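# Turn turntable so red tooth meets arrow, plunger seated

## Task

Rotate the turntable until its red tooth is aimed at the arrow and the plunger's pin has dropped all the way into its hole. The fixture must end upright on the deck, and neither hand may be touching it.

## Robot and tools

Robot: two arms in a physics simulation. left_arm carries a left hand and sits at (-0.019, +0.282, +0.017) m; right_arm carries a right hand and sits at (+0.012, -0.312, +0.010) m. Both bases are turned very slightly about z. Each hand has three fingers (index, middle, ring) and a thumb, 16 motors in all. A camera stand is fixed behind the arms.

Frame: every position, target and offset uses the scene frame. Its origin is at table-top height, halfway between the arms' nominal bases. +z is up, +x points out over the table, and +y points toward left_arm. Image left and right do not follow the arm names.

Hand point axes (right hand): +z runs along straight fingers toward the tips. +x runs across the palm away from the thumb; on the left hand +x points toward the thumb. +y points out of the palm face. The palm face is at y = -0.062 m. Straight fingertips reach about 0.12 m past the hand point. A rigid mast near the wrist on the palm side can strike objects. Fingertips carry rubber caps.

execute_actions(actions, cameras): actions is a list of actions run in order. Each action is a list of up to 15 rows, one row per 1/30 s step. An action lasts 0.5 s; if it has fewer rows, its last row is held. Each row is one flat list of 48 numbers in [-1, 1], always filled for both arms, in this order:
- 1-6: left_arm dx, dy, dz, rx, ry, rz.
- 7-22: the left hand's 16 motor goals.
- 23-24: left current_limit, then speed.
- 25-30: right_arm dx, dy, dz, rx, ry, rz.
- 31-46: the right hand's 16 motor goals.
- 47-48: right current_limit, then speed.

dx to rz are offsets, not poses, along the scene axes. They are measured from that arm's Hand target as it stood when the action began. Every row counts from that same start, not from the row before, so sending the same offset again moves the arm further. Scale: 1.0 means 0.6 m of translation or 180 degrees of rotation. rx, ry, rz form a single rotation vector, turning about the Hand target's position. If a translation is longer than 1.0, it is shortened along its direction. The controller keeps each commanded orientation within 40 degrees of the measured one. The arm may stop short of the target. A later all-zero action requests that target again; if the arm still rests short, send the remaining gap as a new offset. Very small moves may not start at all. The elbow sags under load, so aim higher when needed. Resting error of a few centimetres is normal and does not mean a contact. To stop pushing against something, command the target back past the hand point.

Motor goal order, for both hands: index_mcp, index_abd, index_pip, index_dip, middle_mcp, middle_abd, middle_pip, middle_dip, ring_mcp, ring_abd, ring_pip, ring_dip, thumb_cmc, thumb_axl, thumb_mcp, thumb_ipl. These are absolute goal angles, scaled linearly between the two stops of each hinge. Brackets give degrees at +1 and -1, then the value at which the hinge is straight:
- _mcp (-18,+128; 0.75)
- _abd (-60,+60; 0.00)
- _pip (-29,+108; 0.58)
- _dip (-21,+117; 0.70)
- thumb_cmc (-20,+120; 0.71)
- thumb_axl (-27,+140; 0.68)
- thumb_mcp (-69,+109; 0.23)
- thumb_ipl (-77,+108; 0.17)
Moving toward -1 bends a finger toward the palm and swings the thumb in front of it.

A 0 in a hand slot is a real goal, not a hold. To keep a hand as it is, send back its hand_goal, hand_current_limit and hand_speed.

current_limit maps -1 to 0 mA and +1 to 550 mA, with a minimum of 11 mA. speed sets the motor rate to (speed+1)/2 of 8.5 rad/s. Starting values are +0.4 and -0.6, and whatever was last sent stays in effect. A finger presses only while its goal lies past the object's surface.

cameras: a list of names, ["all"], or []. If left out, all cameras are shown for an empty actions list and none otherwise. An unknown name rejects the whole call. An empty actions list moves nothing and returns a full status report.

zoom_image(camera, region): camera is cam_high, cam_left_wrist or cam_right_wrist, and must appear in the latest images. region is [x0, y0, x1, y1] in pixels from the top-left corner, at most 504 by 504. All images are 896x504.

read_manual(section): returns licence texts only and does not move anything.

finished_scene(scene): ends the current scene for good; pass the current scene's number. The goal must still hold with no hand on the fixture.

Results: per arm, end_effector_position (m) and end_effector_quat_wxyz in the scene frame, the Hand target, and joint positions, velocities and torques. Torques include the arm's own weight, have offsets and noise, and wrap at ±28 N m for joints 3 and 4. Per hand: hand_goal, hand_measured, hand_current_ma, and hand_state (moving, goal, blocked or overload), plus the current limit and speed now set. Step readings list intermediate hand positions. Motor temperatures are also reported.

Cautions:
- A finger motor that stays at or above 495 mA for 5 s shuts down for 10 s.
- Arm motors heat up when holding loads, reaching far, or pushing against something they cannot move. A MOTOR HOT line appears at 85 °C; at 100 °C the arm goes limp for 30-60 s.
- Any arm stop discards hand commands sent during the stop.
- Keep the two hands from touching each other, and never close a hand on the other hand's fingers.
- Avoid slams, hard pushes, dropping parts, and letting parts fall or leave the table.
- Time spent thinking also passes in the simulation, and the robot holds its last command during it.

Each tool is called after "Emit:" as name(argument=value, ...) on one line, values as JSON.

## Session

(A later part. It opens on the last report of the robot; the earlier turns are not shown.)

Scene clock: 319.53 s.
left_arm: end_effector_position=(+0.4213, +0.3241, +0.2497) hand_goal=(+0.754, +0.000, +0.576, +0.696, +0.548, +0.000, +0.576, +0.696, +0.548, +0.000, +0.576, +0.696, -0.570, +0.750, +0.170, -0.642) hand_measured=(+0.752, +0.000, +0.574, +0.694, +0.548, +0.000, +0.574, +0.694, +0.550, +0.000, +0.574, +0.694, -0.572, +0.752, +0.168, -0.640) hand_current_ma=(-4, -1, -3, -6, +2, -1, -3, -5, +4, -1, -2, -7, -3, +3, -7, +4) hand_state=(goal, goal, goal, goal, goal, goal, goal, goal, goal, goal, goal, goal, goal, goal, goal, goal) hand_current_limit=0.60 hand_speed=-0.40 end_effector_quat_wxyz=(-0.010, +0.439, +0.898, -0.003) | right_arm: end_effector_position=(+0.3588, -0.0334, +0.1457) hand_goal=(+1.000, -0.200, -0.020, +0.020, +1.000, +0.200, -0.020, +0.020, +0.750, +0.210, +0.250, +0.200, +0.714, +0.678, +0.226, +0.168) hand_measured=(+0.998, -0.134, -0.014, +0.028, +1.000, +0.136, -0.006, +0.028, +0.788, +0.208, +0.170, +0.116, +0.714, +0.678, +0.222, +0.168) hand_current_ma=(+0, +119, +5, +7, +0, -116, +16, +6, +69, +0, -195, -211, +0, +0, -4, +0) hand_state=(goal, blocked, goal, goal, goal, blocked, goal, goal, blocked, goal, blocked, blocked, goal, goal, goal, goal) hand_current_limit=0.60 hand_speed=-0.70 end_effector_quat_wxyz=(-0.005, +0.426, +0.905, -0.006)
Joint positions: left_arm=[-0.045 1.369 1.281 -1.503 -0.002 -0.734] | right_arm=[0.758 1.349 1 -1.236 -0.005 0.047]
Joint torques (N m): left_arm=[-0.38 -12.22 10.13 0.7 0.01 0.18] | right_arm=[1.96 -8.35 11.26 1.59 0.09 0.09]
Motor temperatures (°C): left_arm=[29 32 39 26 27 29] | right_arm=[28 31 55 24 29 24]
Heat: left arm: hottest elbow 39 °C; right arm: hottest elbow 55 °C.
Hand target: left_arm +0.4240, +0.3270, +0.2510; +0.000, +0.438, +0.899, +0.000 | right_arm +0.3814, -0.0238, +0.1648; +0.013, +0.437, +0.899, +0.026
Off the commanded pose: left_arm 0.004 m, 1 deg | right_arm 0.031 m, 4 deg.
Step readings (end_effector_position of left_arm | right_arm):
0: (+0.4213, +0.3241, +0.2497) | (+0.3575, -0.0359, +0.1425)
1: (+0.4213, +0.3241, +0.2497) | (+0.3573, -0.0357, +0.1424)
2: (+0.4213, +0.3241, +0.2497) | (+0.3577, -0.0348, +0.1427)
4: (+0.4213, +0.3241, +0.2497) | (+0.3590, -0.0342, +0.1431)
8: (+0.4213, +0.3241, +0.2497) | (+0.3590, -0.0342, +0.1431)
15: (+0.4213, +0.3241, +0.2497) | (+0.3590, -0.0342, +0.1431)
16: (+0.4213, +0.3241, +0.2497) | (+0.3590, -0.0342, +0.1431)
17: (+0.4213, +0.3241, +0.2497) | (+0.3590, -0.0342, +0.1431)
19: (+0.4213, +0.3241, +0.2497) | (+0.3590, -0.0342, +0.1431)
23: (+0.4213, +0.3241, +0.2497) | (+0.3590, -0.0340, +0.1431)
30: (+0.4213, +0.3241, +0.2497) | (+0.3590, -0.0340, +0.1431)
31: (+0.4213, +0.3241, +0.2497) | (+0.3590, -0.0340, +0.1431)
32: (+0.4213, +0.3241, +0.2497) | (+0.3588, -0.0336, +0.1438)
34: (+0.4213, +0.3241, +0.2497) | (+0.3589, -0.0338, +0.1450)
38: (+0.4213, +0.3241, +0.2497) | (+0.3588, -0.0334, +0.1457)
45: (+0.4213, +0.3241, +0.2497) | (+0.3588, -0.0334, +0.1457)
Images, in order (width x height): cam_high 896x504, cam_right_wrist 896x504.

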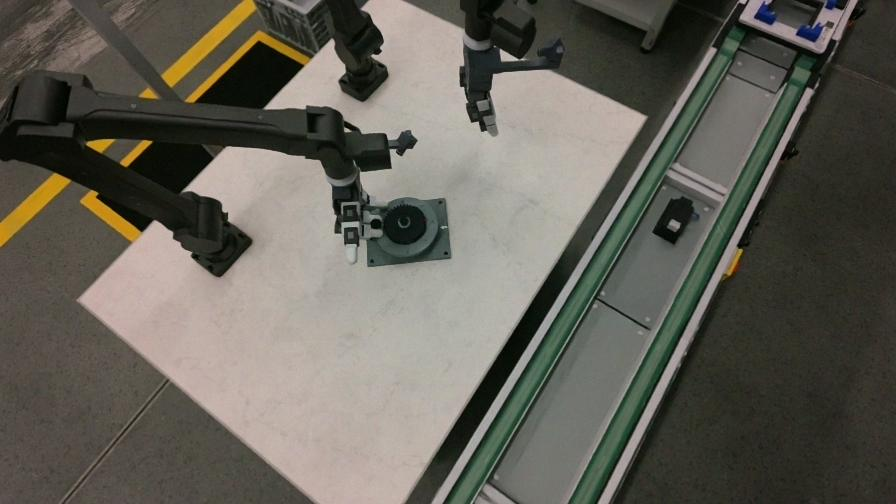

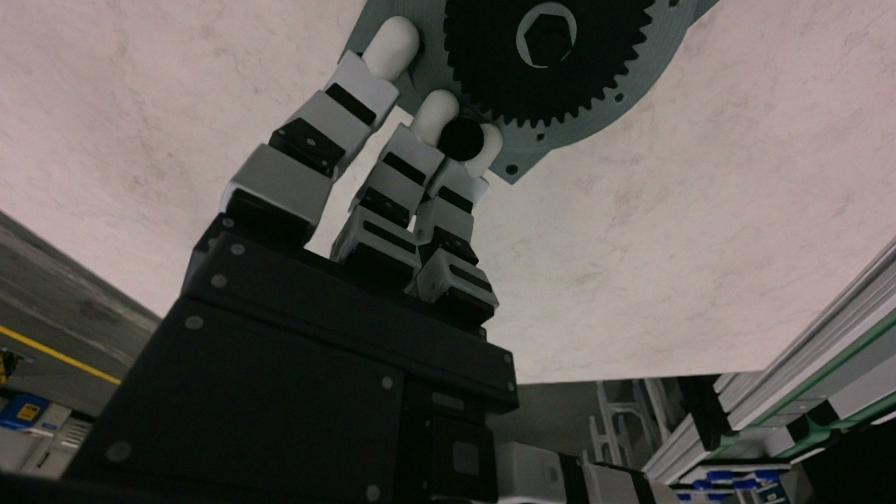

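Emit:
execute_actions(actions=[[[0,0,0,0,0,0,0.754,0,0.576,0.696,0.5485,0,0.576,0.696,0.5485,0,0.576,0.696,-0.57,0.75,0.17,-0.642,0.6,-0.4,0,0,0,0,0,0,1,-0.2,-0.02,0.02,1,0.2,-0.02,0.02,0.66,0.2,0.33,0.3,0.714,0.678,0.226,0.168,0.75,-0.7]]], cameras=["cam_right_wrist", "cam_high"])

Emit:
zoom_image(camera="cam_high", region=[335, 165, 475, 275])

Emit:
zoom_image(camera="cam_right_wrist", region=[380, 70, 530, 220])

Scene clock: 320.83 s.
left_arm: end_effector_position=(+0.4213, +0.3241, +0.2497) hand_goal=(+0.754, +0.000, +0.576, +0.696, +0.548, +0.000, +0.576, +0.696, +0.548, +0.000, +0.576, +0.696, -0.570, +0.750, +0.170, -0.642) hand_measured=(+0.752, +0.000, +0.574, +0.694, +0.548, +0.000, +0.574, +0.694, +0.550, +0.000, +0.574, +0.694, -0.572, +0.752, +0.168, -0.640) hand_current_ma=(-4, -1, -3, -6, +2, -1, -3, -5, +4, -1, -2, -7, -3, +3, -7, +4) hand_state=(goal, goal, goal, goal, goal, goal, goal, goal, goal, goal, goal, goal, goal, goal, goal, goal) hand_current_limit=0.60 hand_speed=-0.40 end_effector_quat_wxyz=(-0.010, +0.439, +0.898, -0.003) | right_arm: end_effector_position=(+0.3587, -0.0333, +0.1463) hand_goal=(+1.000, -0.200, -0.020, +0.020, +1.000, +0.200, -0.020, +0.020, +0.660, +0.200, +0.330, +0.300, +0.714, +0.678, +0.226, +0.168) hand_measured=(+0.998, -0.128, -0.006, +0.034, +1.000, +0.136, -0.002, +0.032, +0.670, +0.194, +0.238, +0.216, +0.714, +0.678, +0.222, +0.168) hand_current_ma=(-1, +134, +16, +13, +0, -115, +23, +12, +9, -4, -237, -211, +0, +0, -4, +0) hand_state=(goal, blocked, goal, goal, goal, blocked, goal, goal, goal, goal, blocked, blocked, goal, goal, goal, goal) hand_current_limit=0.75 hand_speed=-0.70 end_effector_quat_wxyz=(-0.006, +0.426, +0.905, -0.004)
Joint positions: left_arm=[-0.045 1.369 1.281 -1.503 -0.002 -0.734] | right_arm=[0.756 1.348 1 -1.236 -0.008 0.044]
Joint torques (N m): left_arm=[-0.38 -12.22 10.13 0.7 0.01 0.17] | right_arm=[1.67 -8.64 11.19 1.68 0.17 0.16]
Motor temperatures (°C): left_arm=[29 32 39 26 27 29] | right_arm=[28 31 55 24 29 24]
Heat: left arm: hottest elbow 39 °C; right arm: hottest elbow 55 °C.
Hand target: left_arm +0.4240, +0.3270, +0.2510; +0.000, +0.438, +0.899, +0.000 | right_arm +0.3814, -0.0238, +0.1648; +0.013, +0.437, +0.899, +0.026
Off the commanded pose: left_arm 0.004 m, 1 deg | right_arm 0.031 m, 4 deg.
Step readings (end_effector_position of left_arm | right_arm):
0: (+0.4213, +0.3241, +0.2497) | (+0.3588, -0.0334, +0.1457)
1: (+0.4213, +0.3241, +0.2497) | (+0.3588, -0.0334, +0.1457)
2: (+0.4213, +0.3241, +0.2497) | (+0.3585, -0.0331, +0.1456)
4: (+0.4213, +0.3241, +0.2497) | (+0.3589, -0.0335, +0.1463)
8: (+0.4213, +0.3241, +0.2497) | (+0.3587, -0.0333, +0.1463)
15: (+0.4213, +0.3241, +0.2497) | (+0.3587, -0.0333, +0.1463)
Images, in order (width x height): cam_high 896x504, cam_right_wrist 896x504.

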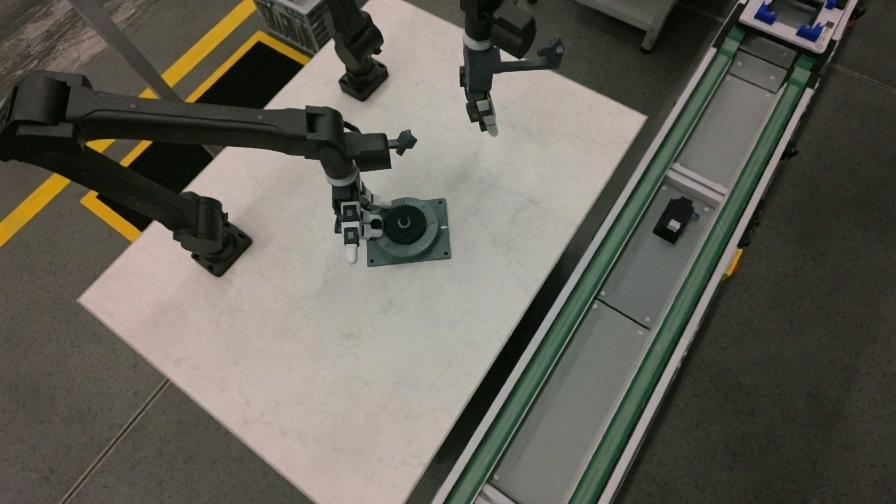

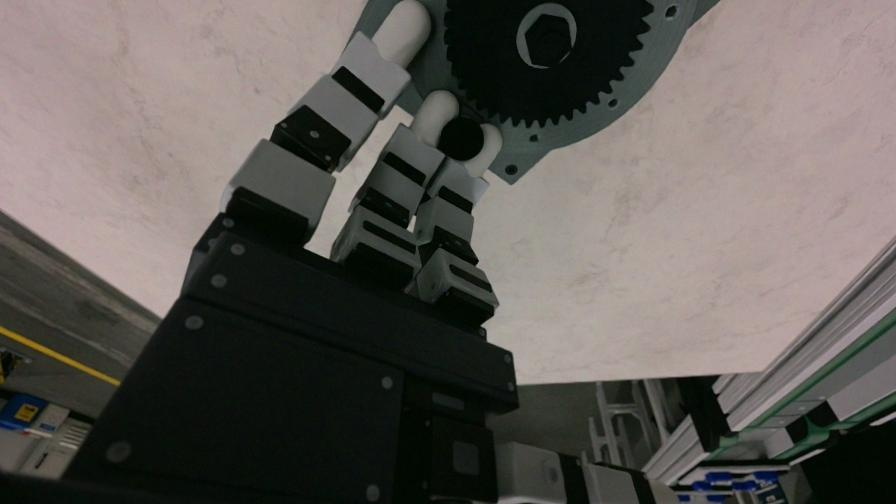

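Scaled by 3.600.

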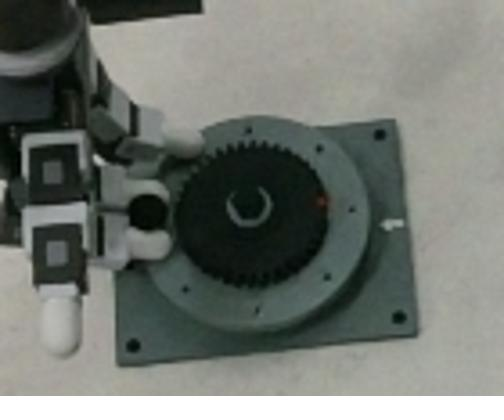

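Scaled by 3.360.

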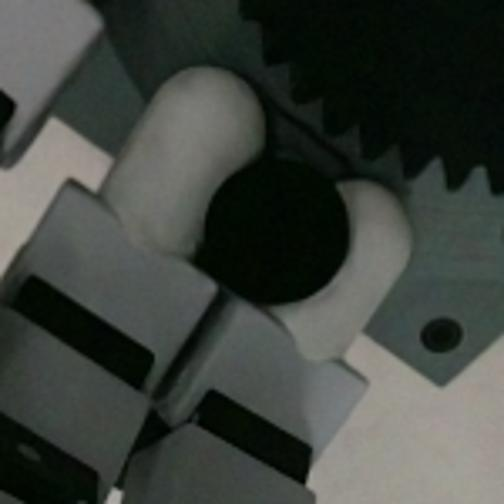

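Emit:
execute_actions(actions=[[[0,0,0,0,0,0,0.754,0,0.576,0.696,0.5485,0,0.576,0.696,0.5485,0,0.576,0.696,-0.57,0.75,0.17,-0.642,0.6,-0.4,0,0,0,0,0,0,1,-0.2,-0.02,0.02,1,0.2,-0.02,0.02,0.66,0.1,0.05,0.05,0.714,0.678,0.226,0.168,0.4,-0.5]],[[0,0,0,0,0,0,0.754,0,0.576,0.696,0.5485,0,0.576,0.696,0.5485,0,0.576,0.696,-0.57,0.75,0.17,-0.642,0.6,-0.4,-0.012,-0.01,-0.02,-0.0098,0.0125,0,1,-0.16,-0.02,0.03,1,0.16,-0.02,0.03,0.8,0.1,-0.05,-0.05,0.714,0.678,0.226,0.168,0.3,-0.5]]], cameras=["cam_right_wrist", "cam_high"])

Emit:
zoom_image(camera="cam_high", region=[335, 165, 475, 275])

Emit:
zoom_image(camera="cam_right_wrist", region=[380, 70, 530, 220])

Emit:
zoom_image(camera="cam_high", region=[345, 205, 405, 265])

Scene clock: 322.80 s.
left_arm: end_effector_position=(+0.4213, +0.3241, +0.2497) hand_goal=(+0.754, +0.000, +0.576, +0.696, +0.548, +0.000, +0.576, +0.696, +0.548, +0.000, +0.576, +0.696, -0.570, +0.750, +0.170, -0.642) hand_measured=(+0.752, +0.000, +0.574, +0.694, +0.548, +0.000, +0.574, +0.694, +0.550, +0.000, +0.574, +0.694, -0.572, +0.752, +0.168, -0.640) hand_current_ma=(-4, -1, -3, -6, +2, -1, -3, -5, +4, -1, -2, -7, -3, +3, -7, +4) hand_state=(goal, goal, goal, goal, goal, goal, goal, goal, goal, goal, goal, goal, goal, goal, goal, goal) hand_current_limit=0.60 hand_speed=-0.40 end_effector_quat_wxyz=(-0.010, +0.439, +0.898, -0.003) | right_arm: end_effector_position=(+0.3587, -0.0337, +0.1418) hand_goal=(+1.000, -0.160, -0.020, +0.030, +1.000, +0.160, -0.020, +0.030, +0.800, +0.100, -0.050, -0.050, +0.714, +0.678, +0.226, +0.168) hand_measured=(+1.000, -0.124, -0.024, +0.024, +1.000, +0.128, -0.020, +0.022, +0.796, +0.102, -0.044, -0.046, +0.714, +0.678, +0.222, +0.168) hand_current_ma=(+0, +51, -2, -5, +0, -43, +0, -7, -2, +1, +4, +2, +0, +0, -4, +0) hand_state=(goal, blocked, goal, goal, goal, blocked, goal, goal, goal, goal, goal, goal, goal, goal, goal, goal) hand_current_limit=0.30 hand_speed=-0.50 end_effector_quat_wxyz=(-0.007, +0.430, +0.903, -0.010)
Joint positions: left_arm=[-0.045 1.369 1.281 -1.503 -0.002 -0.734] | right_arm=[0.759 1.359 1 -1.236 -0.005 0.058]
Joint torques (N m): left_arm=[-0.38 -12.22 10.14 0.72 0.01 0.18] | right_arm=[1.03 -8.23 10.73 0.51 -0.08 0.04]
Motor temperatures (°C): left_arm=[29 32 39 26 27 29] | right_arm=[28 31 55 24 29 24]
Heat: left arm: hottest elbow 39 °C; right arm: hottest elbow 55 °C.
Hand target: left_arm +0.4240, +0.3270, +0.2510; +0.000, +0.438, +0.899, +0.000 | right_arm +0.3742, -0.0298, +0.1528; +0.002, +0.437, +0.900, +0.003
Off the commanded pose: left_arm 0.004 m, 1 deg | right_arm 0.019 m, 2 deg.
Step readings (end_effector_position of left_arm | right_arm):
0: (+0.4213, +0.3241, +0.2497) | (+0.3587, -0.0333, +0.1463)
1: (+0.4213, +0.3241, +0.2497) | (+0.3587, -0.0333, +0.1463)
2: (+0.4213, +0.3241, +0.2497) | (+0.3587, -0.0333, +0.1463)
4: (+0.4213, +0.3241, +0.2497) | (+0.3592, -0.0328, +0.1452)
8: (+0.4213, +0.3241, +0.2497) | (+0.3593, -0.0331, +0.1440)
15: (+0.4213, +0.3241, +0.2497) | (+0.3593, -0.0331, +0.1440)
16: (+0.4213, +0.3241, +0.2497) | (+0.3593, -0.0331, +0.1440)
17: (+0.4213, +0.3241, +0.2497) | (+0.3593, -0.0331, +0.1440)
19: (+0.4213, +0.3241, +0.2497) | (+0.3593, -0.0332, +0.1433)
23: (+0.4213, +0.3241, +0.2497) | (+0.3590, -0.0335, +0.1426)
30: (+0.4213, +0.3241, +0.2497) | (+0.3587, -0.0337, +0.1418)
Images, in order (width x height): cam_high 896x504, cam_right_wrist 896x504.

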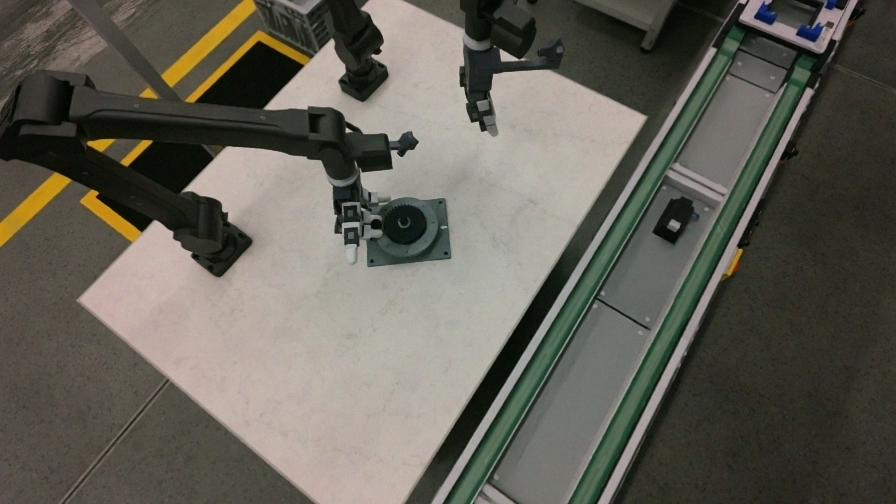

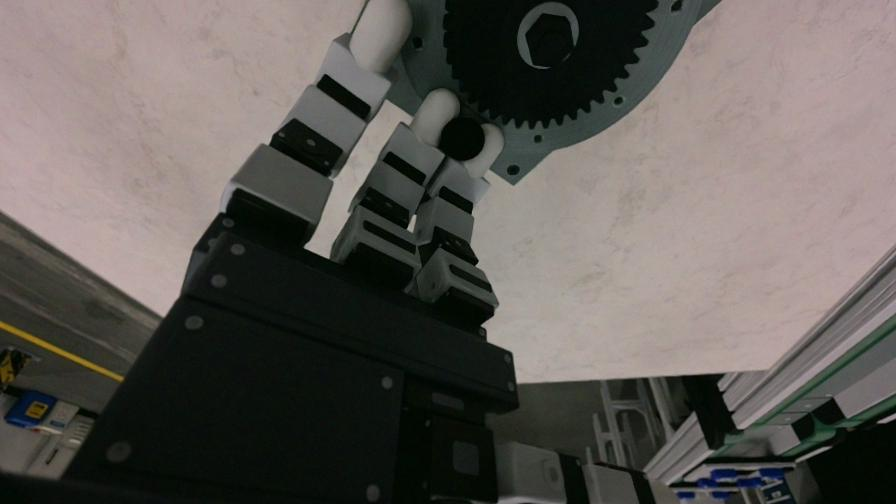

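Scaled by 3.600.

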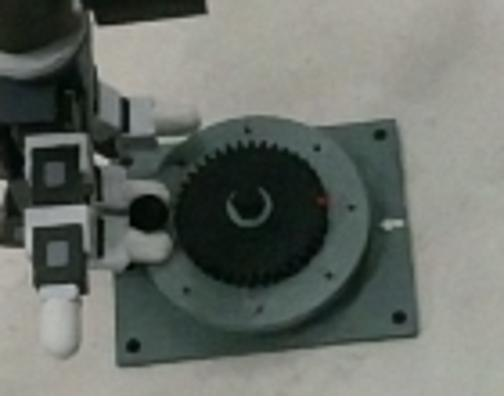

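Scaled by 3.360.

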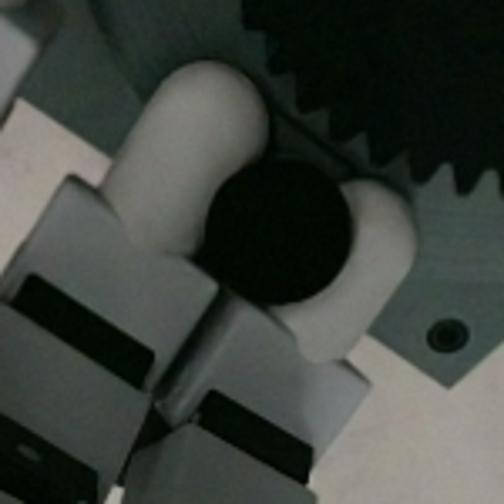

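Scaled by 8.400.

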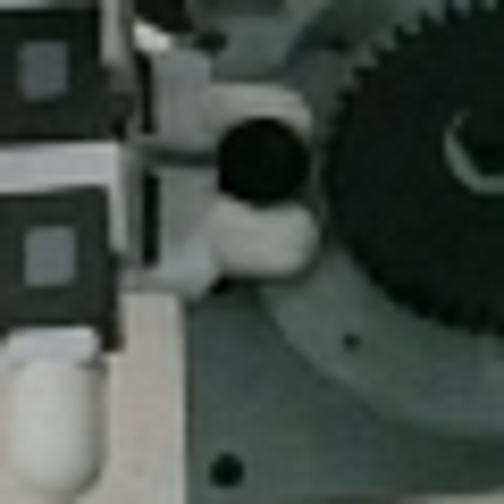

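Emit:
execute_actions(actions=[[[0,0,0,0,0,0,0.754,0,0.576,0.696,0.5485,0,0.576,0.696,0.5485,0,0.576,0.696,-0.57,0.75,0.17,-0.642,0.6,-0.4,-0.006,-0.004,-0.01,0,0,0,1,-0.1,-0.02,0.03,1,0.1,-0.02,0.03,0.7,-0.1,-0.1,0.05,0.714,0.678,0.226,0.168,0.4,-0.6]],[[0,0,0,0,0,0,0.754,0,0.576,0.696,0.5485,0,0.576,0.696,0.5485,0,0.576,0.696,-0.57,0.75,0.17,-0.642,0.6,-0.4,0,0,0,0,0,0,1,0.12,-0.02,0.03,1,-0.12,-0.02,0.03,0.6,-0.2,-0.2,0.2,0.714,0.678,0.226,0.168,0.4,-0.6]],[[0,0,0,0,0,0,0.754,0,0.576,0.696,0.5485,0,0.576,0.696,0.5485,0,0.576,0.696,-0.57,0.75,0.17,-0.642,0.6,-0.4,0,0,0,0,0,0,1,0.12,-0.02,0.03,1,-0.12,-0.02,0.03,0.6,-0.2,-0.2,0.2,0.714,0.678,0.226,0.168,0.4,-0.6]]], cameras=["cam_right_wrist", "cam_high"])

Emit:
zoom_image(camera="cam_right_wrist", region=[380, 70, 530, 220])

Emit:
zoom_image(camera="cam_high", region=[345, 205, 405, 265])

Scene clock: 325.50 s.
left_arm: end_effector_position=(+0.4213, +0.3241, +0.2497) hand_goal=(+0.754, +0.000, +0.576, +0.696, +0.548, +0.000, +0.576, +0.696, +0.548, +0.000, +0.576, +0.696, -0.570, +0.750, +0.170, -0.642) hand_measured=(+0.752, +0.000, +0.574, +0.694, +0.548, +0.000, +0.574, +0.694, +0.550, +0.000, +0.574, +0.694, -0.572, +0.752, +0.168, -0.640) hand_current_ma=(-4, -1, -3, -6, +2, -1, -3, -5, +4, -1, -2, -7, -3, +3, -7, +4) hand_state=(goal, goal, goal, goal, goal, goal, goal, goal, goal, goal, goal, goal, goal, goal, goal, goal) hand_current_limit=0.60 hand_speed=-0.40 end_effector_quat_wxyz=(-0.010, +0.439, +0.898, -0.003) | right_arm: end_effector_position=(+0.3599, -0.0318, +0.1424) hand_goal=(+1.000, +0.120, -0.020, +0.030, +1.000, -0.120, -0.020, +0.030, +0.600, -0.200, -0.200, +0.200, +0.714, +0.678, +0.226, +0.168) hand_measured=(+0.998, +0.112, -0.026, +0.024, +0.998, -0.114, -0.022, +0.024, +0.606, -0.196, -0.192, +0.198, +0.714, +0.678, +0.222, +0.168) hand_current_ma=(-1, -6, -3, -4, +0, +4, -1, -3, +4, +2, +6, -1, +0, +0, -4, +0) hand_state=(goal, goal, goal, goal, goal, goal, goal, goal, goal, goal, goal, goal, goal, goal, goal, goal) hand_current_limit=0.40 hand_speed=-0.60 end_effector_quat_wxyz=(-0.005, +0.427, +0.904, -0.006)
Joint positions: left_arm=[-0.045 1.369 1.281 -1.503 -0.002 -0.734] | right_arm=[0.759 1.359 1 -1.228 -0.005 0.05]
Joint torques (N m): left_arm=[-0.38 -12.28 10.14 0.7 0.01 0.17] | right_arm=[1.49 -8.35 8.98 0.91 -0.11 0.09]
Motor temperatures (°C): left_arm=[29 32 39 26 27 29] | right_arm=[28 31 55 24 29 24]
Heat: left arm: hottest elbow 39 °C; right arm: hottest elbow 55 °C.
Hand target: left_arm +0.4240, +0.3270, +0.2510; +0.000, +0.438, +0.899, +0.000 | right_arm +0.3706, -0.0322, +0.1468; +0.002, +0.437, +0.900, +0.003
Off the commanded pose: left_arm 0.004 m, 1 deg | right_arm 0.012 m, 2 deg.
Step readings (end_effector_position of left_arm | right_arm):
0: (+0.4213, +0.3241, +0.2497) | (+0.3587, -0.0337, +0.1418)
1: (+0.4213, +0.3241, +0.2497) | (+0.3587, -0.0337, +0.1418)
2: (+0.4213, +0.3241, +0.2497) | (+0.3592, -0.0337, +0.1420)
4: (+0.4213, +0.3241, +0.2497) | (+0.3587, -0.0337, +0.1418)
8: (+0.4213, +0.3241, +0.2497) | (+0.3587, -0.0337, +0.1418)
15: (+0.4213, +0.3241, +0.2497) | (+0.3587, -0.0337, +0.1418)
16: (+0.4213, +0.3241, +0.2497) | (+0.3589, -0.0339, +0.1418)
17: (+0.4213, +0.3241, +0.2497) | (+0.3589, -0.0339, +0.1418)
19: (+0.4213, +0.3241, +0.2497) | (+0.3595, -0.0328, +0.1422)
23: (+0.4213, +0.3241, +0.2497) | (+0.3599, -0.0318, +0.1424)
30: (+0.4213, +0.3241, +0.2497) | (+0.3599, -0.0318, +0.1424)
31: (+0.4213, +0.3241, +0.2497) | (+0.3599, -0.0318, +0.1424)
32: (+0.4213, +0.3241, +0.2497) | (+0.3599, -0.0318, +0.1424)
34: (+0.4213, +0.3241, +0.2497) | (+0.3599, -0.0318, +0.1424)
38: (+0.4213, +0.3241, +0.2497) | (+0.3599, -0.0318, +0.1424)
45: (+0.4213, +0.3241, +0.2497) | (+0.3599, -0.0318, +0.1424)
Images, in order (width x height): cam_high 896x504, cam_right_wrist 896x504.

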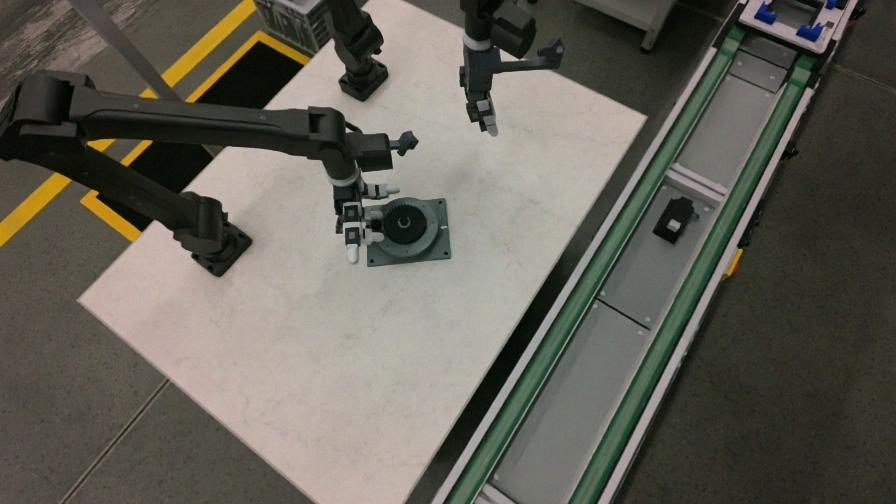

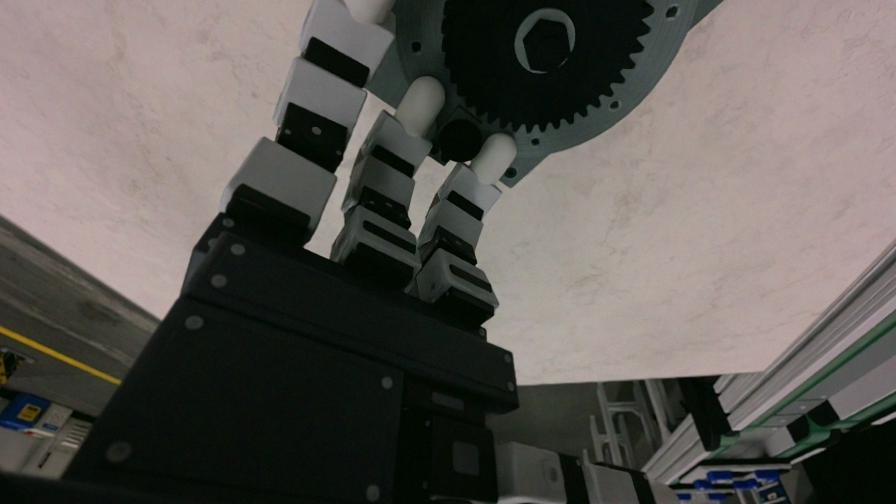

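Scaled by 3.360.

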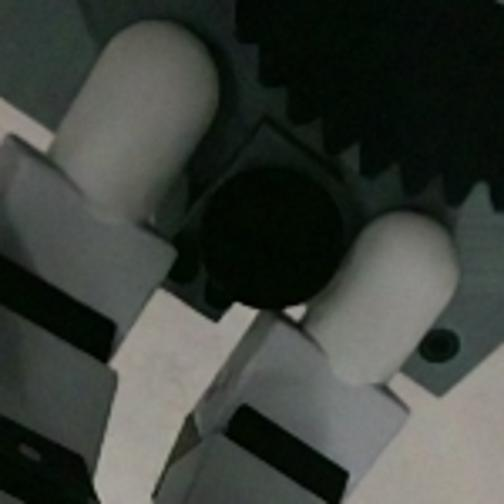

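Scaled by 8.400.

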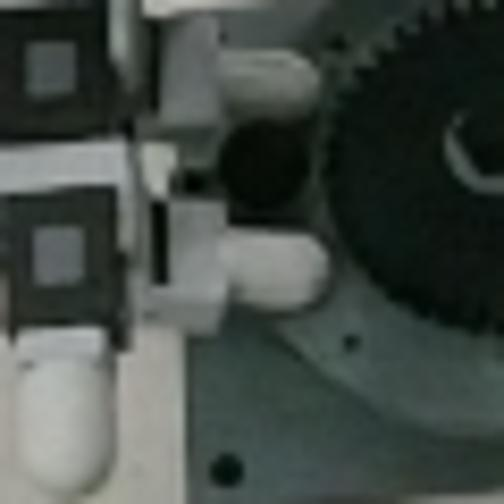

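Emit:
execute_actions(actions=[[[0,0,0,0,0,0,0.754,0,0.576,0.696,0.5485,0,0.576,0.696,0.5485,0,0.576,0.696,-0.57,0.75,0.17,-0.642,0.6,-0.4,-0.004,-0.003,0.05,0,0,0,1,0.14,-0.02,0.03,1,-0.14,-0.02,0.03,0.6,-0.2,-0.2,0.2,0.714,0.678,0.226,0.168,0.4,-0.6]],[[0,0,0,0,0,0,0.754,0,0.576,0.696,0.5485,0,0.576,0.696,0.5485,0,0.576,0.696,-0.57,0.75,0.17,-0.642,0.6,-0.4,-0.01,-0.01,0.1,0,0,0,1,0.14,-0.02,0.03,1,-0.14,-0.02,0.03,0.6,-0.2,-0.2,0.2,0.714,0.678,0.226,0.168,0.4,-0.6]],[[0,0,0,0,0,0,0.754,0,0.576,0.696,0.5485,0,0.576,0.696,0.5485,0,0.576,0.696,-0.57,0.75,0.17,-0.642,0.6,-0.4,-0.1,-0.12,0.1,0,0,0,1,0.14,-0.02,0.03,1,-0.14,-0.02,0.03,0.6,-0.2,-0.2,0.2,0.714,0.678,0.226,0.168,0.4,-0.6]]], cameras=["cam_right_wrist", "cam_high"])

Emit:
zoom_image(camera="cam_high", region=[345, 175, 465, 275])

Emit:
zoom_image(camera="cam_high", region=[345, 205, 405, 265])

Scene clock: 328.47 s.
left_arm: end_effector_position=(+0.4213, +0.3241, +0.2497) hand_goal=(+0.754, +0.000, +0.576, +0.696, +0.548, +0.000, +0.576, +0.696, +0.548, +0.000, +0.576, +0.696, -0.570, +0.750, +0.170, -0.642) hand_measured=(+0.752, +0.000, +0.574, +0.694, +0.548, +0.000, +0.574, +0.694, +0.550, +0.000, +0.574, +0.694, -0.572, +0.752, +0.168, -0.640) hand_current_ma=(-4, -1, -3, -6, +2, -1, -3, -5, +4, -1, -2, -7, -3, +3, -7, +4) hand_state=(goal, goal, goal, goal, goal, goal, goal, goal, goal, goal, goal, goal, goal, goal, goal, goal) hand_current_limit=0.60 hand_speed=-0.40 end_effector_quat_wxyz=(-0.010, +0.439, +0.898, -0.003) | right_arm: end_effector_position=(+0.2966, -0.1120, +0.2824) hand_goal=(+1.000, +0.140, -0.020, +0.030, +1.000, -0.140, -0.020, +0.030, +0.600, -0.200, -0.200, +0.200, +0.714, +0.678, +0.226, +0.168) hand_measured=(+0.996, +0.136, -0.022, +0.028, +0.996, -0.136, -0.022, +0.028, +0.602, -0.196, -0.194, +0.198, +0.714, +0.678, +0.222, +0.168) hand_current_ma=(-3, -2, -1, -1, -2, +1, +0, -1, +1, +2, +5, -1, +0, +0, -4, +0) hand_state=(goal, goal, goal, goal, goal, goal, goal, goal, goal, goal, goal, goal, goal, goal, goal, goal) hand_current_limit=0.40 hand_speed=-0.60 end_effector_quat_wxyz=(-0.005, +0.435, +0.900, -0.008)
Joint positions: left_arm=[-0.045 1.369 1.281 -1.503 -0.002 -0.734] | right_arm=[0.703 1.033 1.114 -1.67 -0.003 0.012]
Joint torques (N m): left_arm=[-0.44 -12.22 10.14 0.7 0.01 0.18] | right_arm=[1.38 -5.25 11.29 -0.06 -0.12 -0.13]
Heat: left arm: hottest elbow 39 °C; right arm: hottest elbow 54 °C.
Hand target: left_arm +0.4240, +0.3270, +0.2510; +0.000, +0.438, +0.899, +0.000 | right_arm +0.3022, -0.1120, +0.2968; +0.002, +0.437, +0.900, +0.003
Off the commanded pose: left_arm 0.004 m, 1 deg | right_arm 0.015 m, 2 deg.
Step readings (end_effector_position of left_arm | right_arm):
0: (+0.4213, +0.3241, +0.2497) | (+0.3599, -0.0318, +0.1424)
1: (+0.4213, +0.3241, +0.2497) | (+0.3599, -0.0318, +0.1424)
2: (+0.4213, +0.3241, +0.2497) | (+0.3596, -0.0321, +0.1423)
4: (+0.4213, +0.3241, +0.2497) | (+0.3579, -0.0336, +0.1422)
8: (+0.4213, +0.3241, +0.2497) | (+0.3511, -0.0399, +0.1421)
15: (+0.4213, +0.3241, +0.2497) | (+0.3492, -0.0425, +0.1450)
16: (+0.4213, +0.3241, +0.2497) | (+0.3489, -0.0427, +0.1449)
17: (+0.4213, +0.3241, +0.2497) | (+0.3483, -0.0432, +0.1463)
19: (+0.4213, +0.3241, +0.2497) | (+0.3441, -0.0470, +0.1547)
23: (+0.4213, +0.3241, +0.2497) | (+0.3435, -0.0485, +0.1869)
30: (+0.4213, +0.3241, +0.2497) | (+0.3483, -0.0460, +0.2145)
31: (+0.4213, +0.3241, +0.2497) | (+0.3474, -0.0467, +0.2141)
32: (+0.4213, +0.3241, +0.2497) | (+0.3461, -0.0479, +0.2149)
34: (+0.4213, +0.3241, +0.2497) | (+0.3362, -0.0592, +0.2242)
38: (+0.4213, +0.3241, +0.2497) | (+0.3135, -0.0908, +0.2659)
45: (+0.4213, +0.3241, +0.2497) | (+0.2965, -0.1144, +0.2889)
Images, in order (width x height): cam_high 896x504, cam_right_wrist 896x504.

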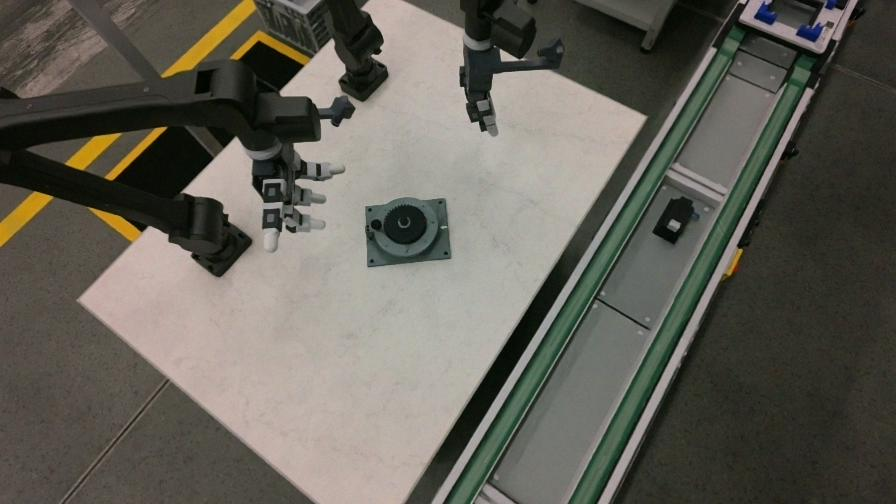

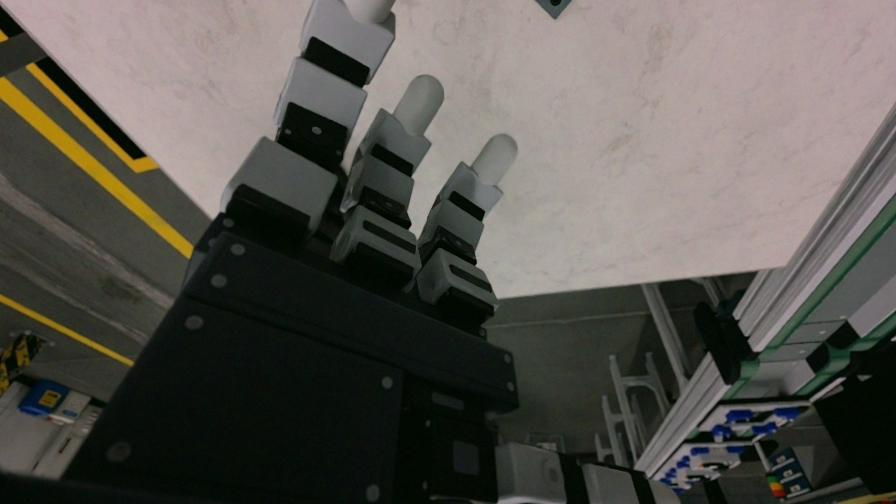

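Scaled by 4.200.

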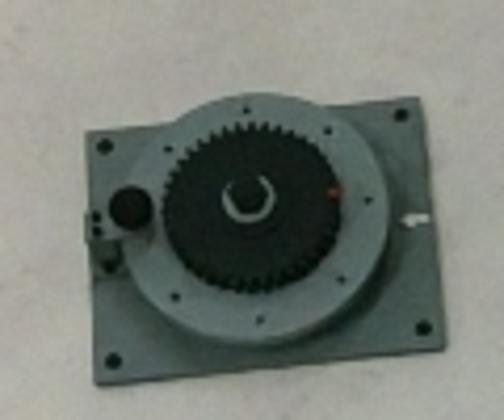

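Scaled by 8.400.

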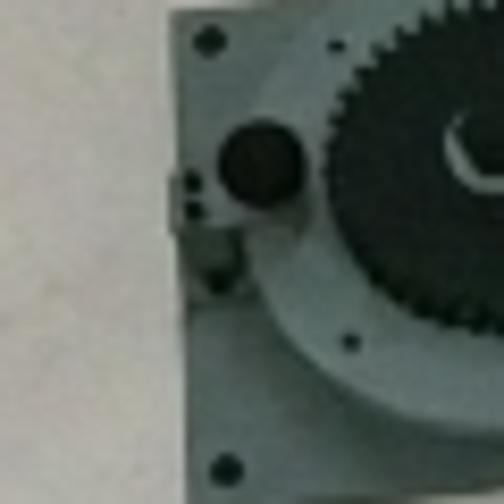

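Emit:
zoom_image(camera="cam_high", region=[375, 195, 455, 265])

Scaled by 6.300.

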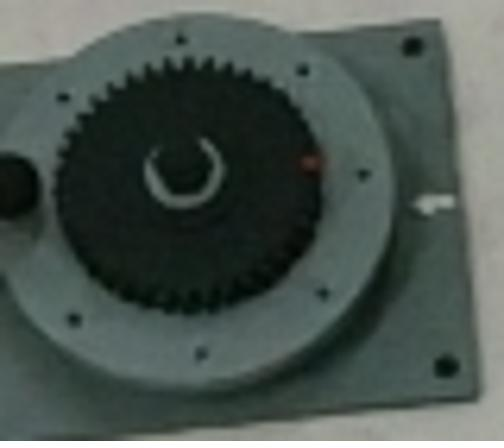

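Emit:
finished_scene(scene=1)

The scene is finished: the task was done.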